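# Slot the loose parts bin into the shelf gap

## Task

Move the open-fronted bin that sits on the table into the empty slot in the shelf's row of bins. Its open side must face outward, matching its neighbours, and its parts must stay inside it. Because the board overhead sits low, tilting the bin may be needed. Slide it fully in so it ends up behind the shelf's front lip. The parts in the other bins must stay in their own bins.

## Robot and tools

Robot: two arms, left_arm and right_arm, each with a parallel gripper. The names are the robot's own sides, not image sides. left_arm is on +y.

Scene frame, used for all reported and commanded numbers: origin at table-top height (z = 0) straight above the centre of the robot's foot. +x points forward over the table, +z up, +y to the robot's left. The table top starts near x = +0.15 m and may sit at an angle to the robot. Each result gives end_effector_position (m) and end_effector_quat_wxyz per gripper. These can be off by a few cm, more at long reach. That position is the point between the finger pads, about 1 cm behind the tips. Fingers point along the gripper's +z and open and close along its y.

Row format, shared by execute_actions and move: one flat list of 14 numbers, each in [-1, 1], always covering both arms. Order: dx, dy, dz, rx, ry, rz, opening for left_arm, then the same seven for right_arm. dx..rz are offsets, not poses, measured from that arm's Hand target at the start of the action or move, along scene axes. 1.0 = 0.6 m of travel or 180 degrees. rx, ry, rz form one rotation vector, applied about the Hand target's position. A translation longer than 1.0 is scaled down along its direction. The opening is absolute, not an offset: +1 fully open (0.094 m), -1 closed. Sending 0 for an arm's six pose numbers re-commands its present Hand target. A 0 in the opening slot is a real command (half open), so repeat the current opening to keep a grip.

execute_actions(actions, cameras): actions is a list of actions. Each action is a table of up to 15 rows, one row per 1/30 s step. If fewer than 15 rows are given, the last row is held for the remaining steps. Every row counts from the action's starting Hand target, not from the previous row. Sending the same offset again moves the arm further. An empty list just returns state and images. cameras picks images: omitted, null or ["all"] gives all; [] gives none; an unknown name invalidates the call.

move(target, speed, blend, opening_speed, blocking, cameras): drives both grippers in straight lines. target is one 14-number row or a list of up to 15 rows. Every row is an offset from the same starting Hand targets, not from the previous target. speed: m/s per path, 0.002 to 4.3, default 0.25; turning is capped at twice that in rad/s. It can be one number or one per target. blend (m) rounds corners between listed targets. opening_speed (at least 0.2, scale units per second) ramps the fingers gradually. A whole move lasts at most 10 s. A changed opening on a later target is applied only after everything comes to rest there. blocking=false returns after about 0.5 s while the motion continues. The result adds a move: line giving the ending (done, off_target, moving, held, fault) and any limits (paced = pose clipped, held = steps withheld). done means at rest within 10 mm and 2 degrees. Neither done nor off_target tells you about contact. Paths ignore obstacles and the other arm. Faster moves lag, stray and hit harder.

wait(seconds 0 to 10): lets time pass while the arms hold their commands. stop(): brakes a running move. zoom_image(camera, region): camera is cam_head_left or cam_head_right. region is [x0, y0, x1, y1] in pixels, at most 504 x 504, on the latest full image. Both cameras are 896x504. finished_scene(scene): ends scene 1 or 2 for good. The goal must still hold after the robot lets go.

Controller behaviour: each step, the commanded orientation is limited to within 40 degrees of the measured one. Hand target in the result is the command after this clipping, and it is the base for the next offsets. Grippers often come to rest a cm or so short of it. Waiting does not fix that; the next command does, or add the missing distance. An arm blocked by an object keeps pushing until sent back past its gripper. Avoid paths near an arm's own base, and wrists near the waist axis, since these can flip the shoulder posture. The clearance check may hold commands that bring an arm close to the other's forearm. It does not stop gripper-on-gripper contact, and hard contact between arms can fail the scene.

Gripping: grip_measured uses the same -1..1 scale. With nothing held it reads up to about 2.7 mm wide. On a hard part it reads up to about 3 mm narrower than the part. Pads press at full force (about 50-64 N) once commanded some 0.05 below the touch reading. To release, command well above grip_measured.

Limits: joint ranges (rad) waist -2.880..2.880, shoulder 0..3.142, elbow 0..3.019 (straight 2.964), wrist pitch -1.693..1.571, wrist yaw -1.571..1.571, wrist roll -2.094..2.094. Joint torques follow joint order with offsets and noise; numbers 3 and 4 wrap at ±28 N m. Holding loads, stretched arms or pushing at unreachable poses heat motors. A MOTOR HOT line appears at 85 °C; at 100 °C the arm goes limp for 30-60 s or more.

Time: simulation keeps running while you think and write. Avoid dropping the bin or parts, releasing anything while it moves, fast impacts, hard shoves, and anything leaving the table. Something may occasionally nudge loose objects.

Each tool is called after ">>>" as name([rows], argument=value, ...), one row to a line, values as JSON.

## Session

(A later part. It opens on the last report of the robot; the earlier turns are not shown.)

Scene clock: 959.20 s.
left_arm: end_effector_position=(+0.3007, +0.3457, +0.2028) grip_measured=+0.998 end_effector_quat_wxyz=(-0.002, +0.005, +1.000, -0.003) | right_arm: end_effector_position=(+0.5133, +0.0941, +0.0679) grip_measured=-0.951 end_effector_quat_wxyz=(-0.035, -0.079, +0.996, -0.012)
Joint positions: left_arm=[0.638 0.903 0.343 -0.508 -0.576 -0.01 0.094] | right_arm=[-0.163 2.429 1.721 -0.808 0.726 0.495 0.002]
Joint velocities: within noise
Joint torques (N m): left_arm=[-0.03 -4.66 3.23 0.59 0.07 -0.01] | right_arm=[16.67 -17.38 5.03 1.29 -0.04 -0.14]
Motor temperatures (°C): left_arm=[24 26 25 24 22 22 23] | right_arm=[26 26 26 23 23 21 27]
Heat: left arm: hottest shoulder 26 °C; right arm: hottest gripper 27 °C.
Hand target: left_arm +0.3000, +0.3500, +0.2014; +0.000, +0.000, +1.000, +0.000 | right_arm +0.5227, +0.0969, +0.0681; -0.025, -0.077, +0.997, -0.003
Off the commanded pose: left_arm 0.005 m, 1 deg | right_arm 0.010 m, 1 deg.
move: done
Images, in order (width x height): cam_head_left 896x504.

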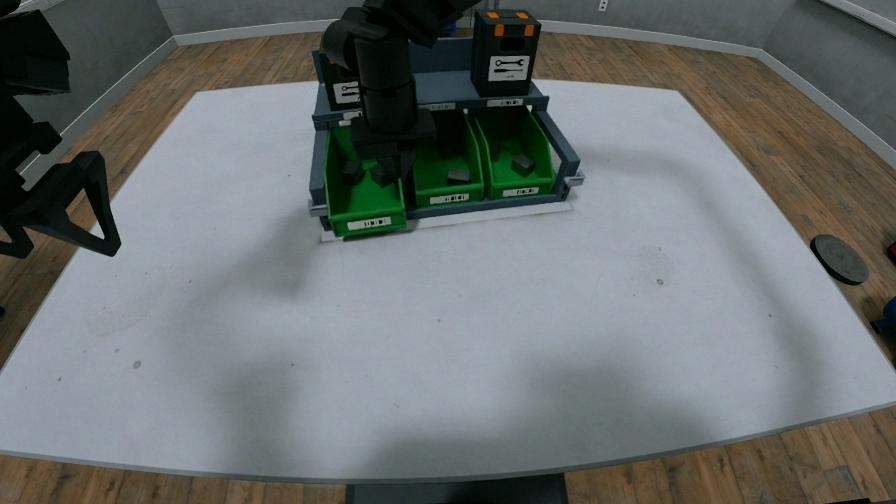

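>>> move([
  [0, 0, 0, 0, 0, 0, 1.0, -0.01, -0.014, -0.022, 0, 0, 0.005, -1.0],
], speed=0.03, cameras=["cam_head_left"])

>>> zoom_image(camera="cam_head_left", region=[300, 80, 520, 300])

Scene clock: 975.73 s.
left_arm: end_effector_position=(+0.3007, +0.3457, +0.2028) grip_measured=+0.998 end_effector_quat_wxyz=(-0.002, +0.005, +1.000, -0.003) | right_arm: end_effector_position=(+0.5119, +0.0935, +0.0648) grip_measured=-0.951 end_effector_quat_wxyz=(-0.027, -0.083, +0.996, -0.006)
Joint positions: left_arm=[0.638 0.903 0.343 -0.508 -0.576 -0.01 0.094] | right_arm=[-0.166 2.421 1.692 -0.759 0.725 0.465 0.002]
Joint velocities: within noise
Joint torques (N m): left_arm=[-0.03 -4.72 3.25 0.61 0.07 -0.01] | right_arm=[15.03 -16.85 4.45 1.18 -0.03 -0.28]
Motor temperatures (°C): left_arm=[24 26 25 24 22 22 23] | right_arm=[26 27 26 23 22 21 27]
Heat: left arm: hottest shoulder 26 °C; right arm: hottest shoulder 27 °C.
Hand target: left_arm +0.3000, +0.3500, +0.2014; +0.000, +0.000, +1.000, +0.000 | right_arm +0.5165, +0.0885, +0.0548; -0.026, -0.085, +0.996, -0.004
Off the commanded pose: left_arm 0.005 m, 1 deg | right_arm 0.012 m, 0 deg.
move: off_target (right_arm)
Images, in order (width x height): cam_head_left 896x504.

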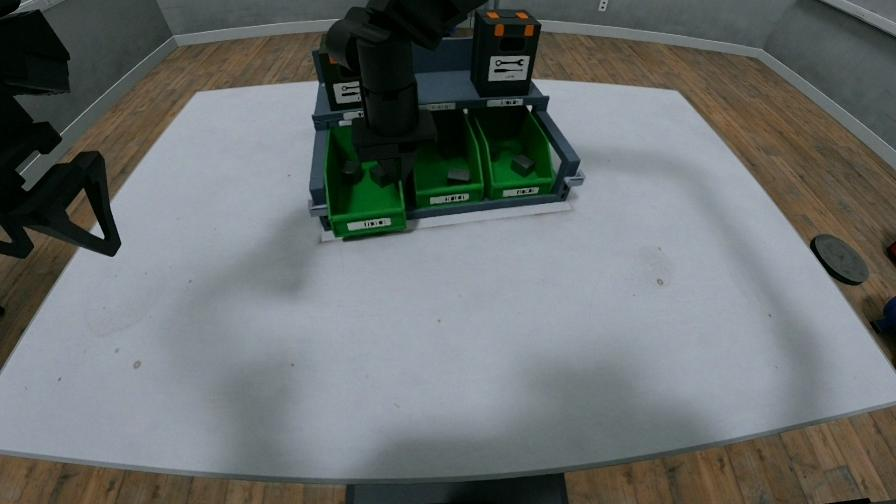

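Scaled by 2.291 from the camera's 896x504 image, which has a finer 1280x720 frame.

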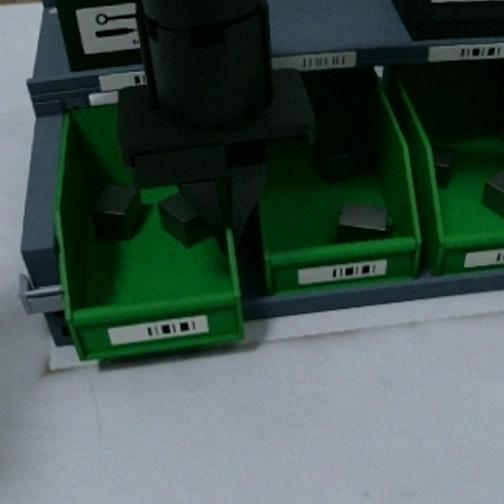

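>>> move([
  [0, 0, 0, 0, 0, 0, 1.0, 0.0, 0.0, 0.0, 0, 0, 0, -0.8],
], speed=0.03, opening_speed=0.3, cameras=["cam_head_left"])

>>> zoom_image(camera="cam_head_left", region=[300, 80, 520, 300])

Scene clock: 989.03 s.
left_arm: end_effector_position=(+0.3007, +0.3457, +0.2028) grip_measured=+0.998 end_effector_quat_wxyz=(-0.002, +0.005, +1.000, -0.003) | right_arm: end_effector_position=(+0.5137, +0.0953, +0.0644) grip_measured=-0.802 end_effector_quat_wxyz=(-0.023, -0.086, +0.996, -0.002)
Joint positions: left_arm=[0.638 0.903 0.343 -0.508 -0.576 -0.01 0.094] | right_arm=[-0.166 2.42 1.691 -0.744 0.722 0.45 0.009]
Joint velocities: within noise
Joint torques (N m): left_arm=[-0.03 -4.66 3.23 0.61 0.07 -0.01] | right_arm=[14.92 -16.97 4.56 0.91 0.02 -0.19]
Motor temperatures (°C): left_arm=[24 26 25 24 22 22 23] | right_arm=[26 26 26 23 22 21 27]
Heat: left arm: hottest shoulder 26 °C; right arm: hottest gripper 27 °C.
Hand target: left_arm +0.3000, +0.3500, +0.2014; +0.000, +0.000, +1.000, +0.000 | right_arm +0.5165, +0.0884, +0.0548; -0.026, -0.085, +0.996, -0.004
Off the commanded pose: left_arm 0.005 m, 1 deg | right_arm 0.012 m, 0 deg.
move: off_target (right_arm)
Images, in order (width x height): cam_head_left 896x504.

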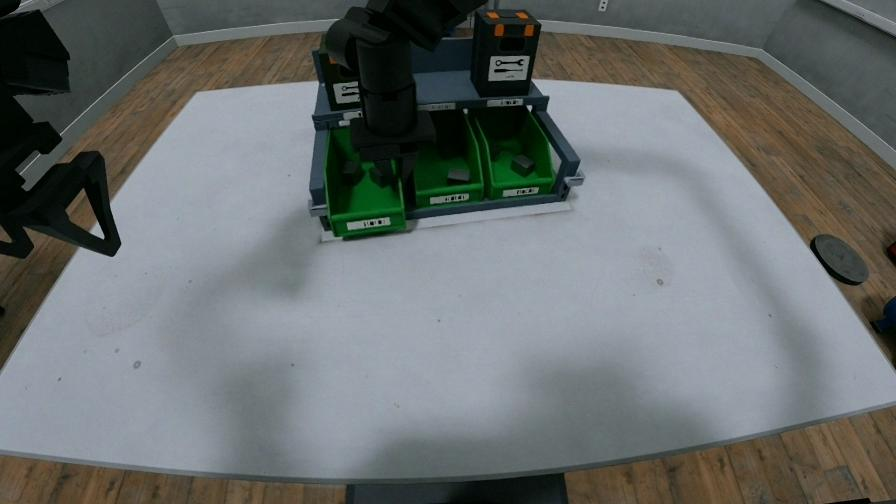

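Scaled by 2.291 from the camera's 896x504 image, which has a finer 1280x720 frame.

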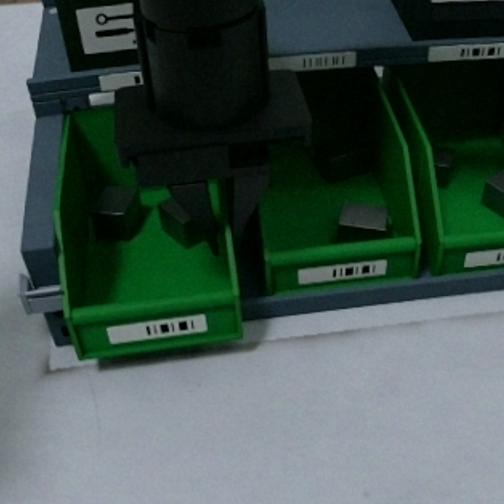

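>>> move([
  [0, 0, 0, 0, 0, 0, 1.0, 0.0, 0.0, 0.09, 0, 0, 0, -0.8],
  [0, 0, 0, 0, 0, 0, 1.0, 0.0, 0.0, 0.13, 0, 0, 0, -0.8],
], speed=0.08, cameras=["cam_head_left"])

>>> zoom_image(camera="cam_head_left", region=[300, 80, 520, 300])

Scene clock: 1030.73 s.
left_arm: end_effector_position=(+0.3007, +0.3457, +0.2028) grip_measured=+0.998 end_effector_quat_wxyz=(-0.002, +0.005, +1.000, -0.003) | right_arm: end_effector_position=(+0.5187, +0.0824, +0.1197) grip_measured=-0.802 end_effector_quat_wxyz=(-0.031, -0.084, +0.996, -0.006)
Joint positions: left_arm=[0.638 0.903 0.343 -0.508 -0.576 -0.01 0.094] | right_arm=[-0.124 2.329 1.668 -0.873 0.723 0.526 0.009]
Joint velocities: within noise
Joint torques (N m): left_arm=[-0.09 -4.66 3.22 0.61 0.06 -0.01] | right_arm=[18.08 -17.73 4.94 -0.2 0.2 0.11]
Motor temperatures (°C): left_arm=[24 26 25 24 22 22 23] | right_arm=[26 26 26 23 22 21 26]
Heat: left arm: hottest shoulder 26 °C; right arm: hottest waist 26 °C.
Hand target: left_arm +0.3000, +0.3500, +0.2014; +0.000, +0.000, +1.000, +0.000 | right_arm +0.5165, +0.0884, +0.1328; -0.026, -0.085, +0.996, -0.004
Off the commanded pose: left_arm 0.005 m, 1 deg | right_arm 0.015 m, 1 deg.
move: off_target (right_arm)
Images, in order (width x height): cam_head_left 896x504.

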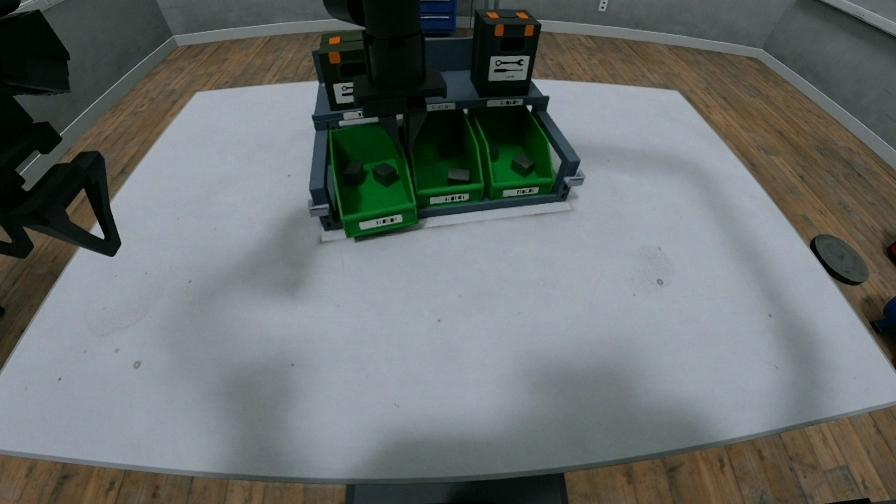

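Scaled by 2.291 from the camera's 896x504 image, which has a finer 1280x720 frame.

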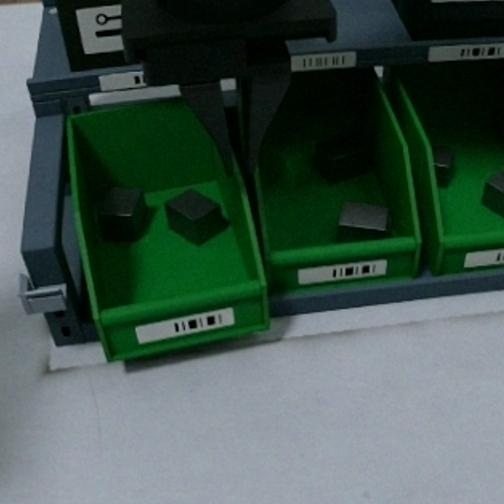

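>>> move([
  [0, 0, 0, 0, 0, 0, 1.0, -0.2175, 0.071, 0.0, 0, 0, 0, -0.8],
  [0, 0, 0, 0, 0, 0, 1.0, -0.2175, 0.071, -0.14, 0.0211, -0.154, 0, -1.0],
], speed=0.12, cameras=["cam_head_left", "cam_head_right"])

>>> zoom_image(camera="cam_head_left", region=[300, 100, 520, 320])

>>> zoom_image(camera="cam_head_right", region=[250, 100, 470, 320])

Scene clock: 1055.13 s.
left_arm: end_effector_position=(+0.3007, +0.3457, +0.2028) grip_measured=+0.998 end_effector_quat_wxyz=(-0.002, +0.005, +1.000, -0.003) | right_arm: end_effector_position=(+0.3843, +0.1402, +0.0627) grip_measured=-0.992 end_effector_quat_wxyz=(+0.221, -0.084, +0.971, +0.018)
Joint positions: left_arm=[0.638 0.903 0.343 -0.508 -0.576 -0.01 0.094] | right_arm=[0.015 2.514 1.211 0.341 0.947 0.183 0]
Joint velocities: within noise
Joint torques (N m): left_arm=[-0.03 -4.66 3.23 0.62 0.06 -0.01] | right_arm=[12.98 -13.45 2.7 1.81 0.2 -0.16]
Motor temperatures (°C): left_arm=[24 26 25 24 22 22 23] | right_arm=[27 27 26 23 22 21 26]
Heat: left arm: hottest shoulder 26 °C; right arm: hottest waist 27 °C.
Hand target: left_arm +0.3000, +0.3500, +0.2014; +0.000, +0.000, +1.000, +0.000 | right_arm +0.3861, +0.1311, +0.0489; +0.217, -0.082, +0.973, +0.009
Off the commanded pose: left_arm 0.005 m, 1 deg | right_arm 0.017 m, 1 deg.
move: off_target (right_arm); target 2's new opening was sent with right_arm's hand 0.017 m and 1 deg from that target

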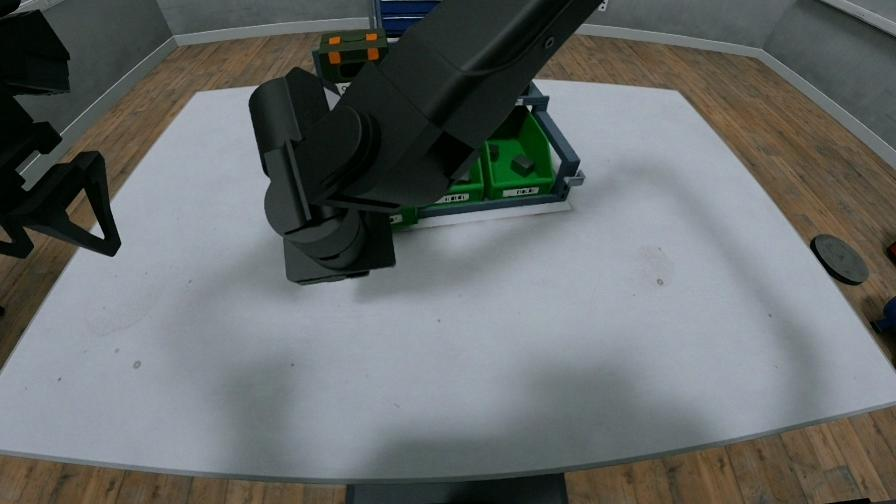

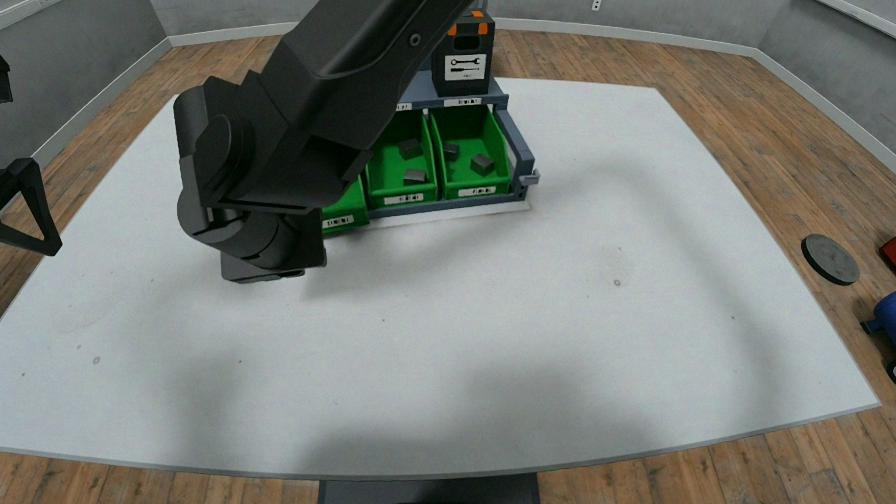

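Scaled by 2.291 from the camera's 896x504 image, which has a finer 1280x720 frame.

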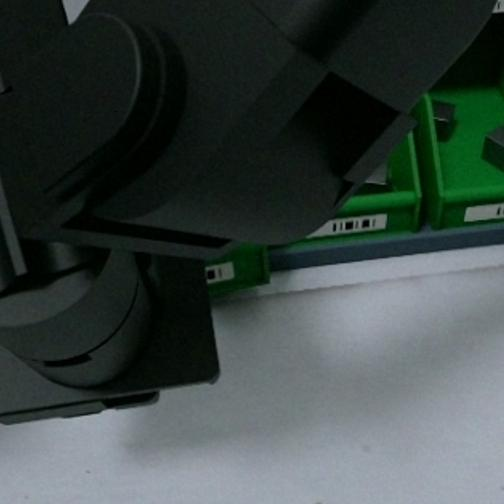

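Scaled by 2.291 from the camera's 896x504 image, which has a finer 1280x720 frame.

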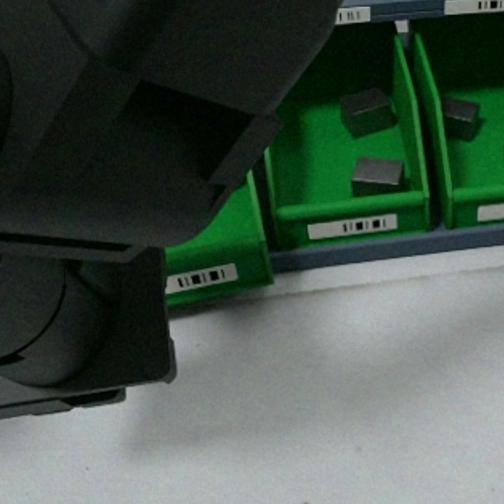

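>>> move([
  [0, 0, 0, 0, 0, 0, 1.0, 0.0, 0.0, 0.0, -0.015, 0.11, 0, -1.0],
], speed=0.12, cameras=["cam_head_left", "cam_head_right"])

>>> zoom_image(camera="cam_head_left", region=[300, 100, 520, 320])

>>> zoom_image(camera="cam_head_right", region=[250, 100, 470, 320])

Scene clock: 1073.97 s.
left_arm: end_effector_position=(+0.3007, +0.3457, +0.2028) grip_measured=+0.998 end_effector_quat_wxyz=(-0.002, +0.005, +1.000, -0.003) | right_arm: end_effector_position=(+0.3668, +0.1368, +0.0520) grip_measured=-0.992 end_effector_quat_wxyz=(+0.046, -0.109, +0.993, +0.001)
Joint positions: left_arm=[0.638 0.903 0.343 -0.508 -0.576 -0.01 0.094] | right_arm=[-0.012 2.494 1.387 -0.347 0.808 0.501 0]
Joint velocities: within noise
Joint torques (N m): left_arm=[0.03 -4.66 3.25 0.61 0.06 -0.01] | right_arm=[13.45 -16.85 4.82 0.06 0.14 0.14]
Motor temperatures (°C): left_arm=[24 26 25 24 22 22 23] | right_arm=[26 26 25 23 22 21 26]
Heat: left arm: hottest shoulder 26 °C; right arm: hottest waist 26 °C.
Hand target: left_arm +0.3000, +0.3500, +0.2014; +0.000, +0.000, +1.000, +0.000 | right_arm +0.3860, +0.1312, +0.0489; +0.044, -0.084, +0.995, +0.000
Off the commanded pose: left_arm 0.005 m, 1 deg | right_arm 0.020 m, 3 deg.
move: off_target (right_arm)

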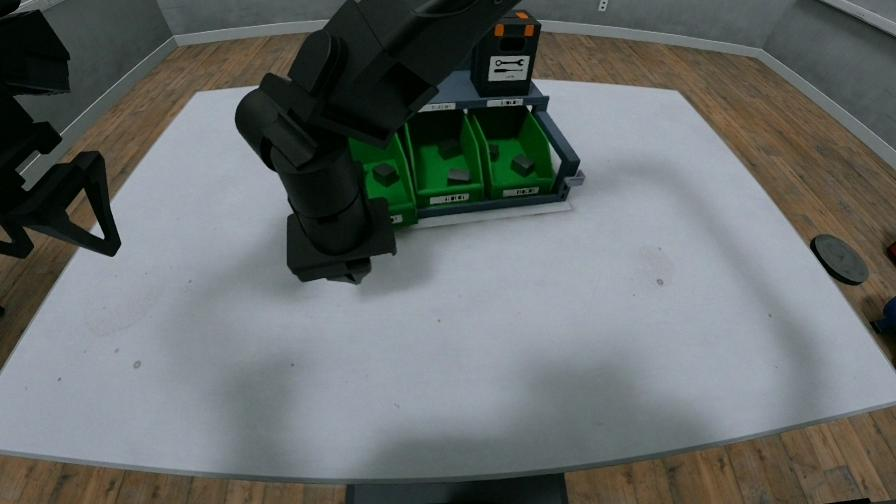

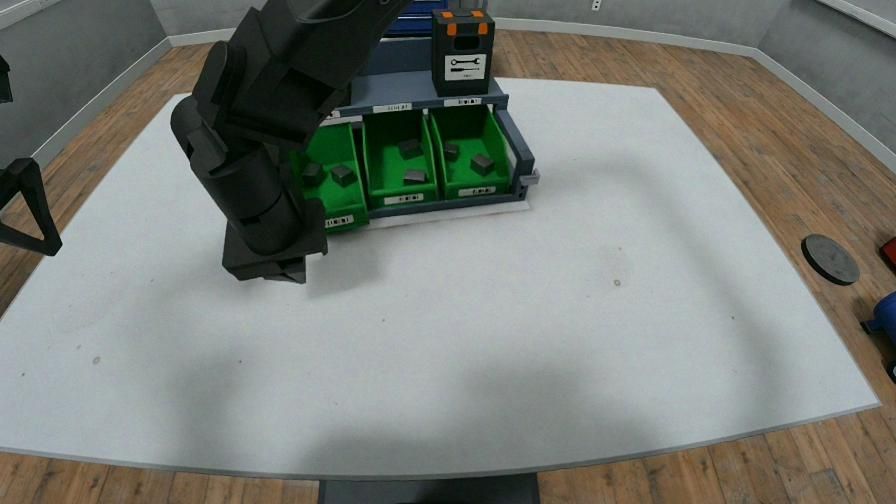

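Scaled by 2.291 from the camera's 896x504 image, which has a finer 1280x720 frame.

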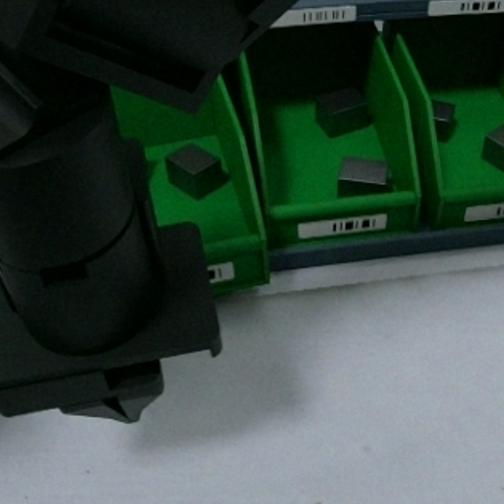

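Scaled by 2.291 from the camera's 896x504 image, which has a finer 1280x720 frame.

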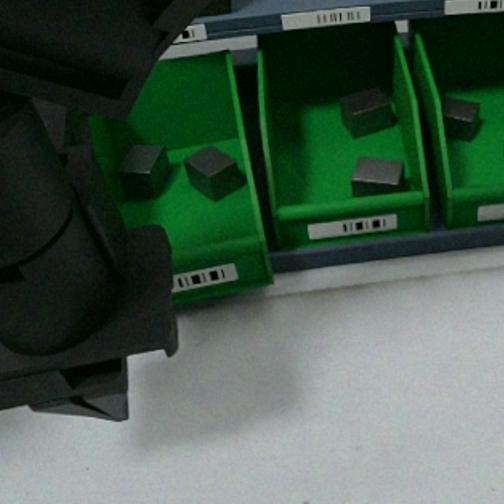

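>>> move([
  [0, 0, 0, 0, 0, 0, 1.0, 0.11, -0.003, 0.0, 0, 0, 0, -1.0],
], speed=0.08, cameras=["cam_head_left", "cam_head_right"])

>>> zoom_image(camera="cam_head_left", region=[300, 100, 520, 320])

>>> zoom_image(camera="cam_head_right", region=[250, 100, 470, 320])

Scene clock: 1095.97 s.
left_arm: end_effector_position=(+0.3007, +0.3457, +0.2028) grip_measured=+0.998 end_effector_quat_wxyz=(-0.002, +0.005, +1.000, -0.003) | right_arm: end_effector_position=(+0.4322, +0.1371, +0.0516) grip_measured=-0.992 end_effector_quat_wxyz=(+0.045, -0.092, +0.995, +0.002)
Joint positions: left_arm=[0.638 0.903 0.343 -0.508 -0.576 -0.01 0.094] | right_arm=[-0.07 2.48 1.511 -0.428 0.798 0.455 0]
Joint velocities: within noise
Joint torques (N m): left_arm=[-0.03 -4.66 3.25 0.61 0.07 -0.01] | right_arm=[13.68 -17.2 5.42 -0.16 0.07 -0.21]
Motor temperatures (°C): left_arm=[24 26 25 24 22 22 23] | right_arm=[26 27 25 23 22 21 26]
Heat: left arm: hottest shoulder 26 °C; right arm: hottest shoulder 27 °C.
Hand target: left_arm +0.3000, +0.3500, +0.2014; +0.000, +0.000, +1.000, +0.000 | right_arm +0.4521, +0.1292, +0.0488; +0.044, -0.084, +0.995, +0.000
Off the commanded pose: left_arm 0.005 m, 1 deg | right_arm 0.021 m, 1 deg.
move: off_target (right_arm)

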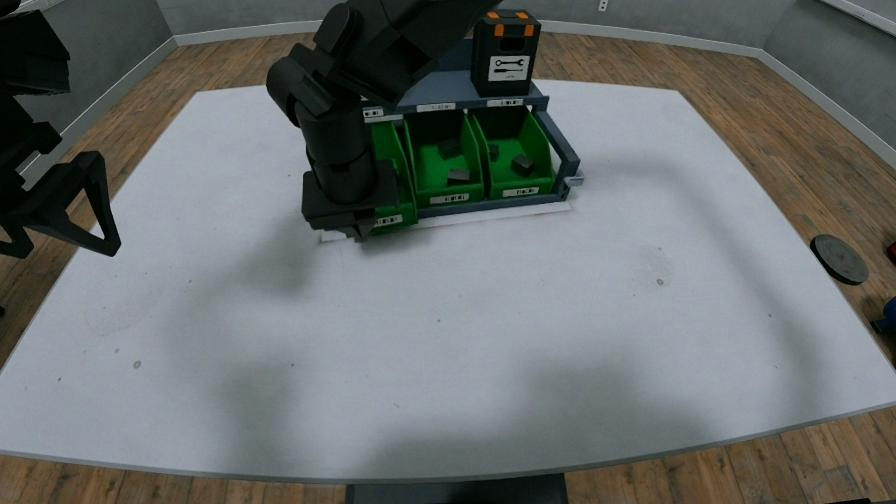

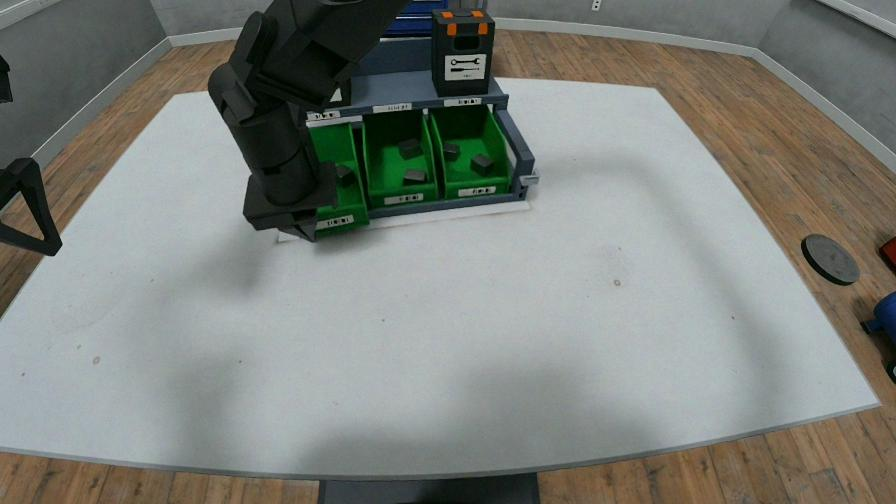

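Scaled by 2.291 from the camera's 896x504 image, which has a finer 1280x720 frame.

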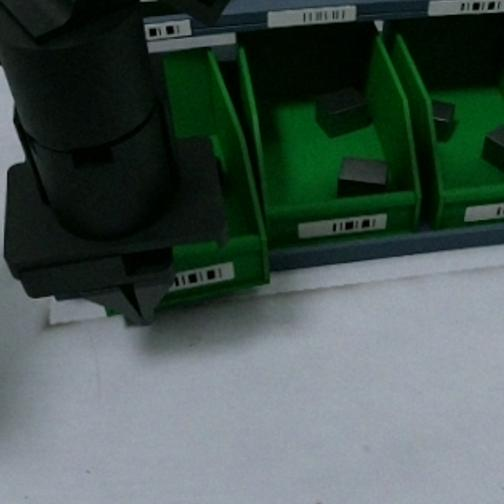

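Scaled by 2.291 from the camera's 896x504 image, which has a finer 1280x720 frame.

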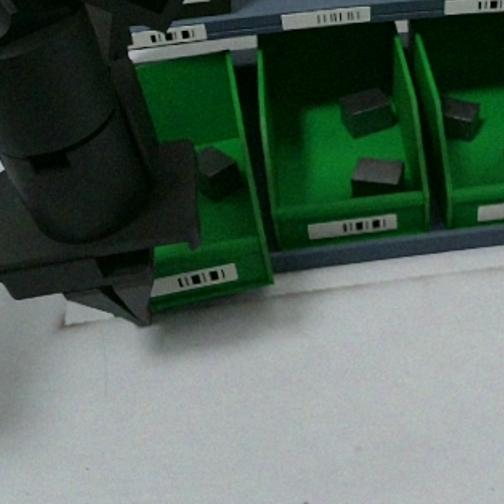

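>>> move([
  [0, 0, 0, 0, 0, 0, 1.0, 0.0, 0.0, -0.022, 0, 0, 0, -1.0],
  [0, 0, 0, 0, 0, 0, 1.0, 0.066, 0.009, -0.022, 0, 0, 0, -1.0],
], speed=0.05, cameras=["cam_head_left", "cam_head_right"])

>>> zoom_image(camera="cam_head_left", region=[300, 100, 520, 320])

>>> zoom_image(camera="cam_head_right", region=[250, 100, 470, 320])

Scene clock: 1114.83 s.
left_arm: end_effector_position=(+0.3007, +0.3457, +0.2028) grip_measured=+0.998 end_effector_quat_wxyz=(-0.002, +0.005, +1.000, -0.003) | right_arm: end_effector_position=(+0.4752, +0.1420, +0.0491) grip_measured=-0.992 end_effector_quat_wxyz=(+0.047, -0.093, +0.995, +0.006)
Joint positions: left_arm=[0.638 0.903 0.343 -0.508 -0.576 -0.01 0.094] | right_arm=[-0.102 2.493 1.615 -0.476 0.787 0.401 0]
Joint velocities: within noise
Joint torques (N m): left_arm=[-0.09 -4.66 3.23 0.61 0.07 -0.01] | right_arm=[14.56 -16.21 6.93 0.23 0.25 -0.15]
Motor temperatures (°C): left_arm=[24 26 25 24 22 22 23] | right_arm=[26 27 26 23 22 21 26]
Heat: left arm: hottest shoulder 26 °C; right arm: hottest shoulder 27 °C.
Hand target: left_arm +0.3000, +0.3500, +0.2014; +0.000, +0.000, +1.000, +0.000 | right_arm +0.4917, +0.1347, +0.0358; +0.044, -0.084, +0.995, +0.000
Off the commanded pose: left_arm 0.005 m, 1 deg | right_arm 0.023 m, 1 deg.
move: off_target (right_arm)

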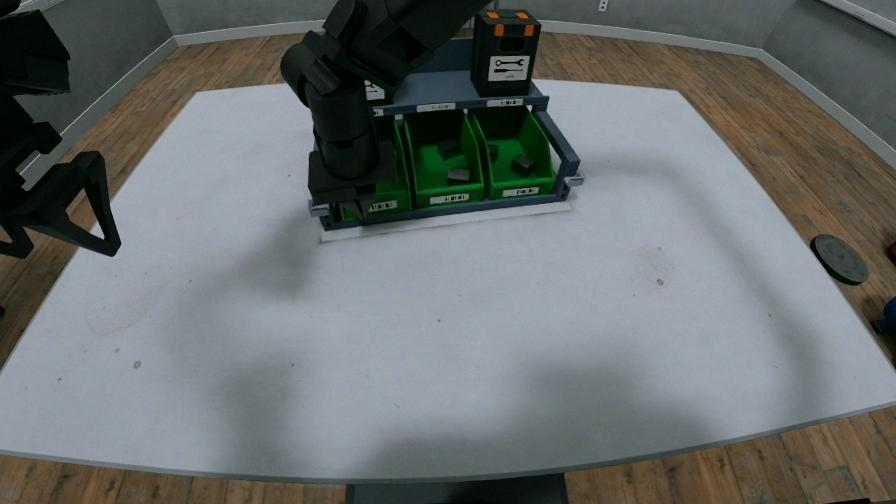

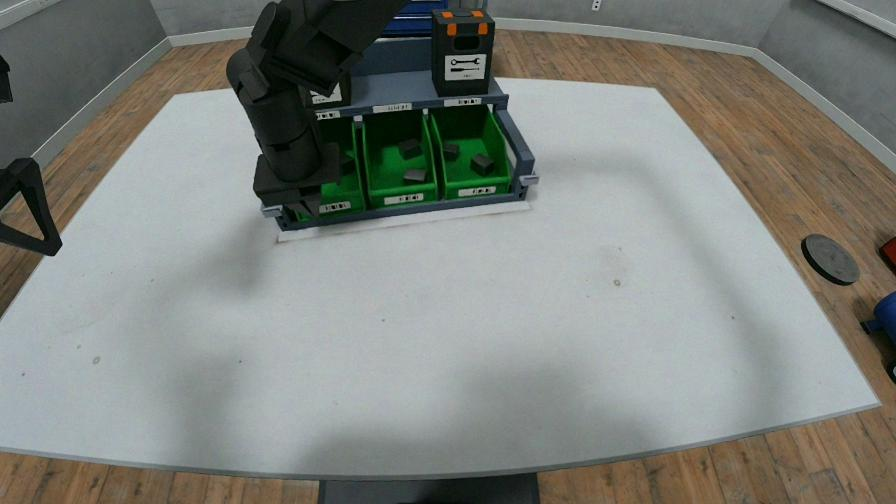

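Scaled by 2.291 from the camera's 896x504 image, which has a finer 1280x720 frame.

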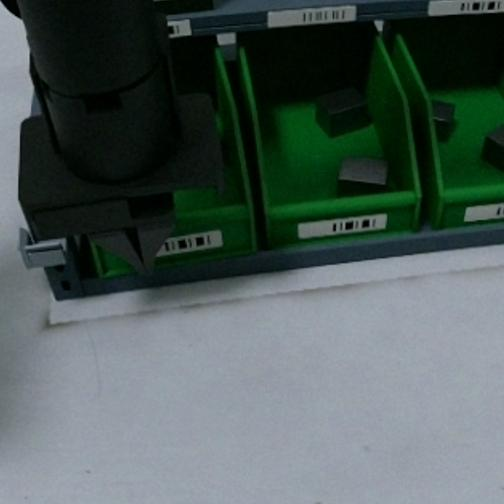

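Scaled by 2.291 from the camera's 896x504 image, which has a finer 1280x720 frame.

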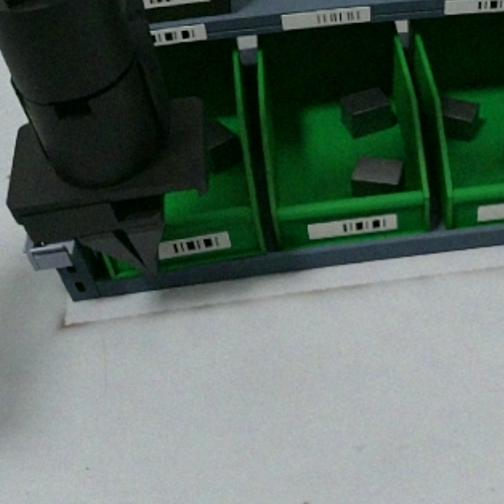

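>>> move([
  [0, 0, 0, 0, 0, 0, 1.0, 0.025, 0.003, -0.015, 0, 0, 0, -1.0],
], speed=0.04, cameras=["cam_head_left", "cam_head_right"])

>>> zoom_image(camera="cam_head_left", region=[310, 150, 460, 250])

Scene clock: 1125.00 s.
left_arm: end_effector_position=(+0.3007, +0.3457, +0.2028) grip_measured=+0.998 end_effector_quat_wxyz=(-0.002, +0.005, +1.000, -0.003) | right_arm: end_effector_position=(+0.4883, +0.1460, +0.0427) grip_measured=-0.992 end_effector_quat_wxyz=(+0.047, -0.095, +0.994, +0.007)
Joint positions: left_arm=[0.638 0.903 0.343 -0.508 -0.576 -0.01 0.094] | right_arm=[-0.115 2.513 1.663 -0.49 0.782 0.378 0]
Joint velocities: within noise
Joint torques (N m): left_arm=[-0.03 -4.66 3.23 0.59 0.06 -0.01] | right_arm=[13.8 -15.85 7.15 0.31 0.19 -0.16]
Motor temperatures (°C): left_arm=[24 26 25 24 22 22 23] | right_arm=[26 27 26 23 22 21 26]
Heat: left arm: hottest shoulder 26 °C; right arm: hottest shoulder 27 °C.
Hand target: left_arm +0.3000, +0.3500, +0.2014; +0.000, +0.000, +1.000, +0.000 | right_arm +0.5066, +0.1366, +0.0267; +0.044, -0.084, +0.995, +0.000
Off the commanded pose: left_arm 0.005 m, 1 deg | right_arm 0.026 m, 1 deg.
move: off_target (right_arm)

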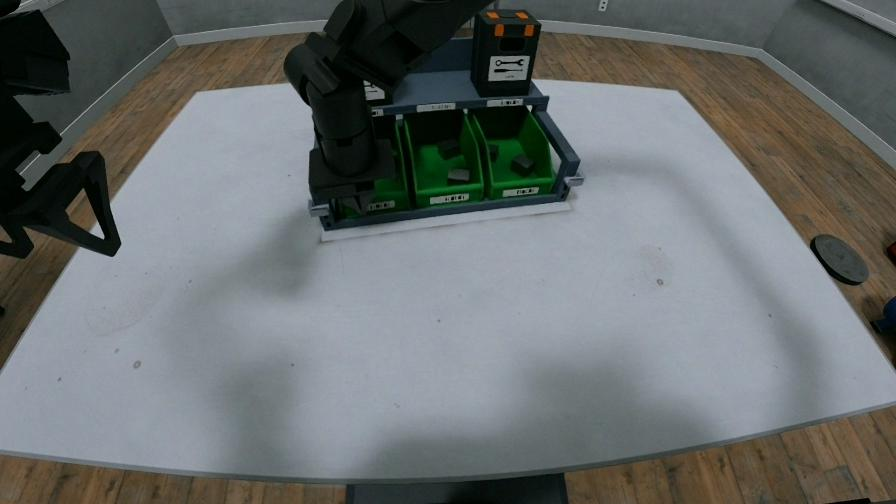

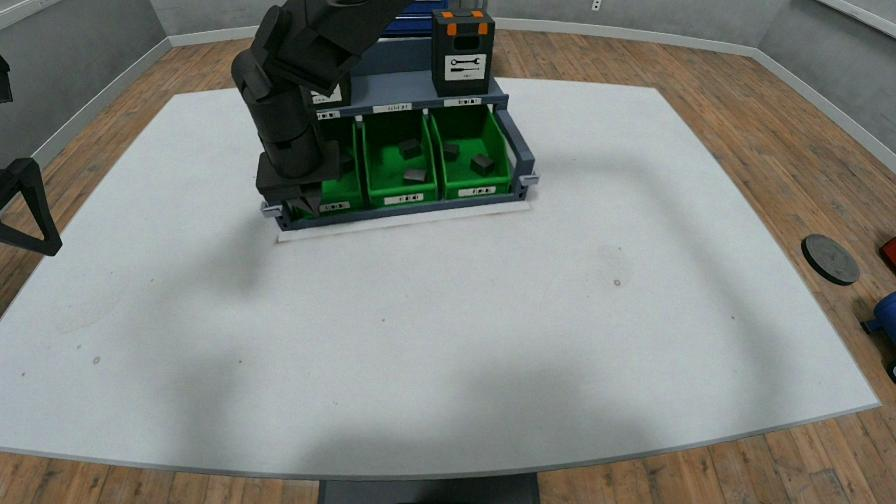

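Scaled by 3.360 from the camera's 896x504 image, which has a finer 1280x720 frame.

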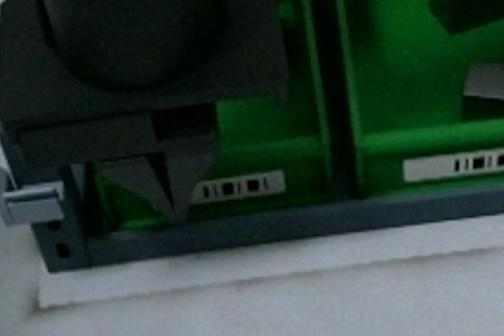

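>>> move([
  [0, 0, 0, 0, 0, 0, 1.0, -0.13, -0.018, 0.02, 0, 0, 0, -1.0],
  [0, 0, 0, 0, 0, 0, 1.0, -0.25, -0.4, 0.2, 0, 0, 0, -1.0],
], speed=0.15, cameras=["cam_head_left", "cam_head_right"])

>>> zoom_image(camera="cam_head_left", region=[300, 90, 520, 250])

>>> zoom_image(camera="cam_head_left", region=[310, 150, 460, 250])

>>> zoom_image(camera="cam_head_right", region=[250, 90, 470, 250])

Scene clock: 1136.60 s.
left_arm: end_effector_position=(+0.3007, +0.3457, +0.2028) grip_measured=+0.998 end_effector_quat_wxyz=(-0.002, +0.005, +1.000, -0.003) | right_arm: end_effector_position=(+0.3515, -0.0985, +0.1510) grip_measured=-0.992 end_effector_quat_wxyz=(+0.045, -0.089, +0.995, +0.002)
Joint positions: left_arm=[0.638 0.903 0.343 -0.508 -0.576 -0.01 0.094] | right_arm=[-0.134 1.822 0.706 -0.219 0.785 0.374 0]
Joint velocities: within noise
Joint torques (N m): left_arm=[-0.03 -4.66 3.25 0.61 0.07 -0.01] | right_arm=[8.53 -8.88 2.81 0.85 0.04 -0.16]
Motor temperatures (°C): left_arm=[24 26 25 24 22 22 23] | right_arm=[26 27 26 23 22 21 26]
Heat: left arm: hottest shoulder 26 °C; right arm: hottest shoulder 27 °C.
Hand target: left_arm +0.3000, +0.3500, +0.2014; +0.000, +0.000, +1.000, +0.000 | right_arm +0.3566, -0.1035, +0.1467; +0.044, -0.084, +0.995, +0.000
Off the commanded pose: left_arm 0.005 m, 1 deg | right_arm 0.008 m, 1 deg.
move: done

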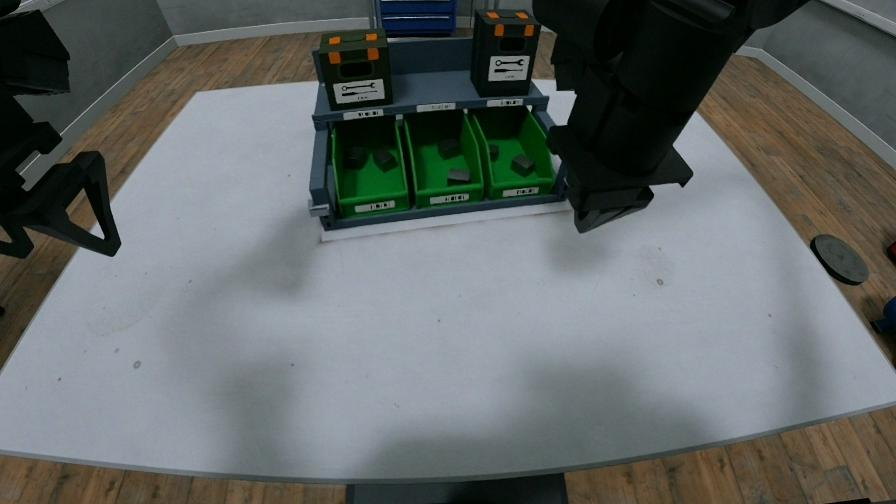

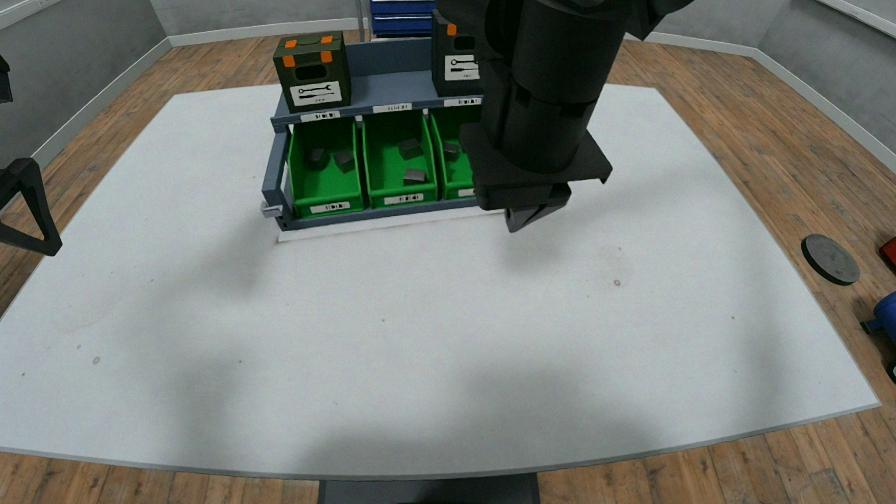

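Scaled by 2.291 from the camera's 896x504 image, which has a finer 1280x720 frame.

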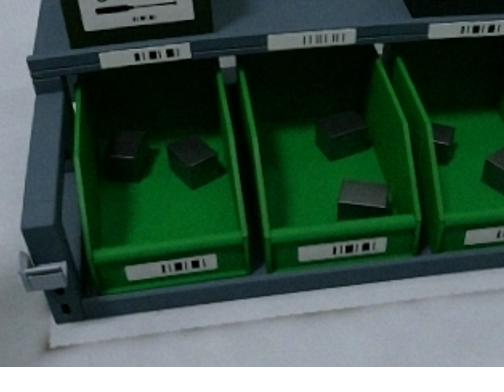

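Scaled by 3.360 from the camera's 896x504 image, which has a finer 1280x720 frame.

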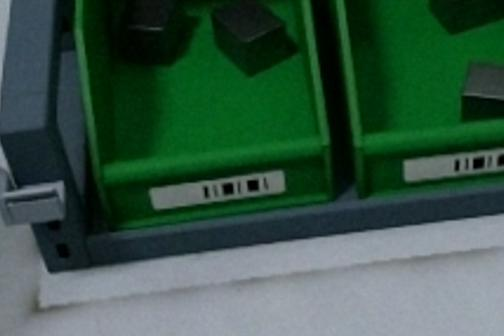

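Scaled by 2.291 from the camera's 896x504 image, which has a finer 1280x720 frame.

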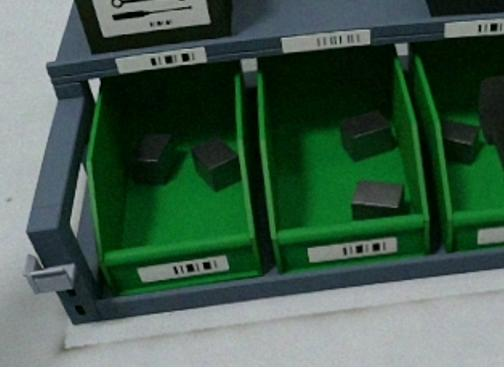

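>>> move([
  [0.2, -0.4167, -0.15, 0, 0, 0, -1.0, 0.106, -0.244, -0.1, 0, 0, -0.053, -1.0],
  [0.2, -0.4167, -0.269, 0, 0, 0, -1.0, 0.106, -0.244, -0.178, -0.0, 0.028, -0.053, -1.0],
], speed=0.2)

>>> zoom_image(camera="cam_head_left", region=[320, 180, 460, 320])

>>> zoom_image(camera="cam_head_left", region=[580, 180, 720, 320])

Scene clock: 1182.07 s.
left_arm: end_effector_position=(+0.4084, +0.0976, +0.0406) grip_measured=-0.987 end_effector_quat_wxyz=(-0.008, +0.008, +1.000, +0.002) | right_arm: end_effector_position=(+0.4236, -0.2448, +0.0451) grip_measured=-0.992 end_effector_quat_wxyz=(+0.009, +0.005, +1.000, +0.003)
Joint positions: left_arm=[0.371 2.054 0.938 -0.149 -0.69 -0.319 0.001] | right_arm=[-0.646 1.763 0.736 -0.008 0.572 0.006 0]
Joint velocities: within noise
Joint torques (N m): left_arm=[-10.11 -10.81 2.13 0.54 0.02 -0.03] | right_arm=[6.83 -11.05 0.95 -0.05 0.02 -0.13]
Motor temperatures (°C): left_arm=[24 26 25 24 22 22 23] | right_arm=[25 25 25 23 22 21 25]
Heat: left arm: hottest shoulder 26 °C; right arm: hottest waist 25 °C.
Hand target: left_arm +0.4200, +0.0999, +0.0401; +0.000, +0.000, +1.000, +0.000 | right_arm +0.4203, -0.2498, +0.0399; +0.000, -0.001, +1.000, +0.000
Off the commanded pose: left_arm 0.012 m, 1 deg | right_arm 0.008 m, 1 deg.
move: off_target (left_arm)

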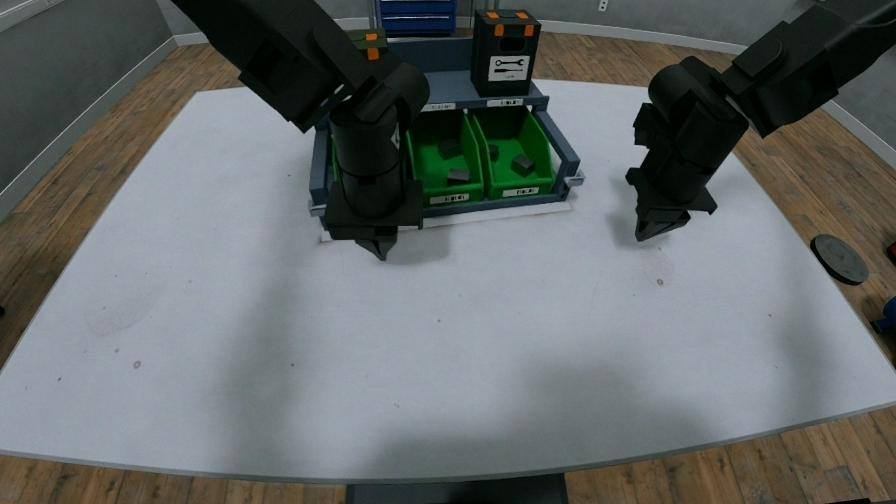

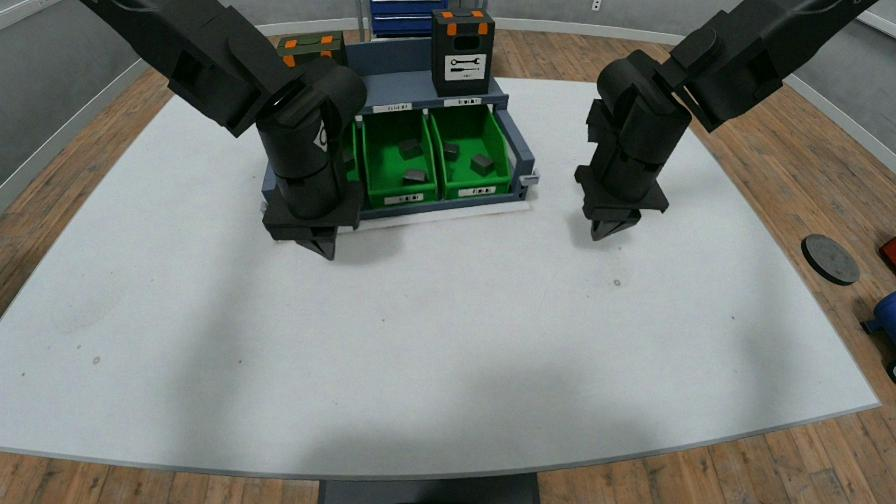

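Scaled by 3.600 from the camera's 896x504 image, which has a finer 1280x720 frame.

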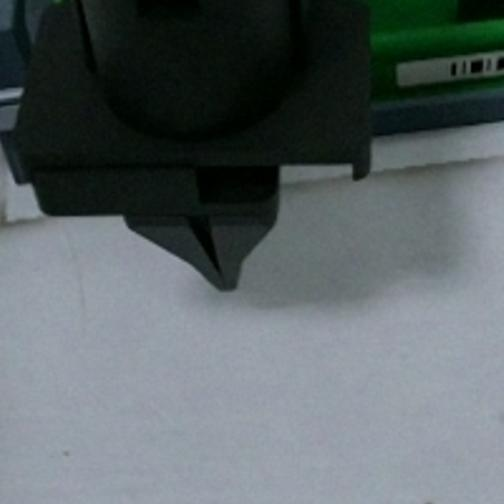

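Scaled by 3.600 from the camera's 896x504 image, which has a finer 1280x720 frame.

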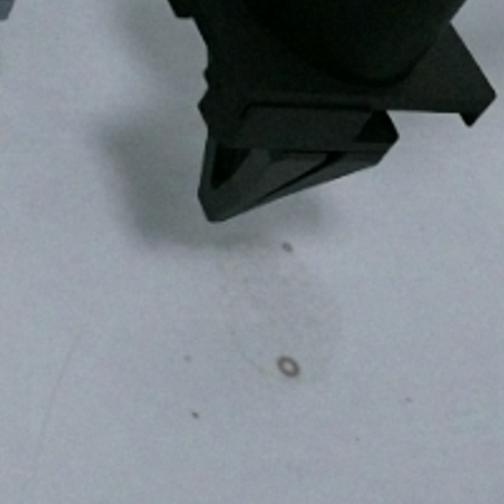

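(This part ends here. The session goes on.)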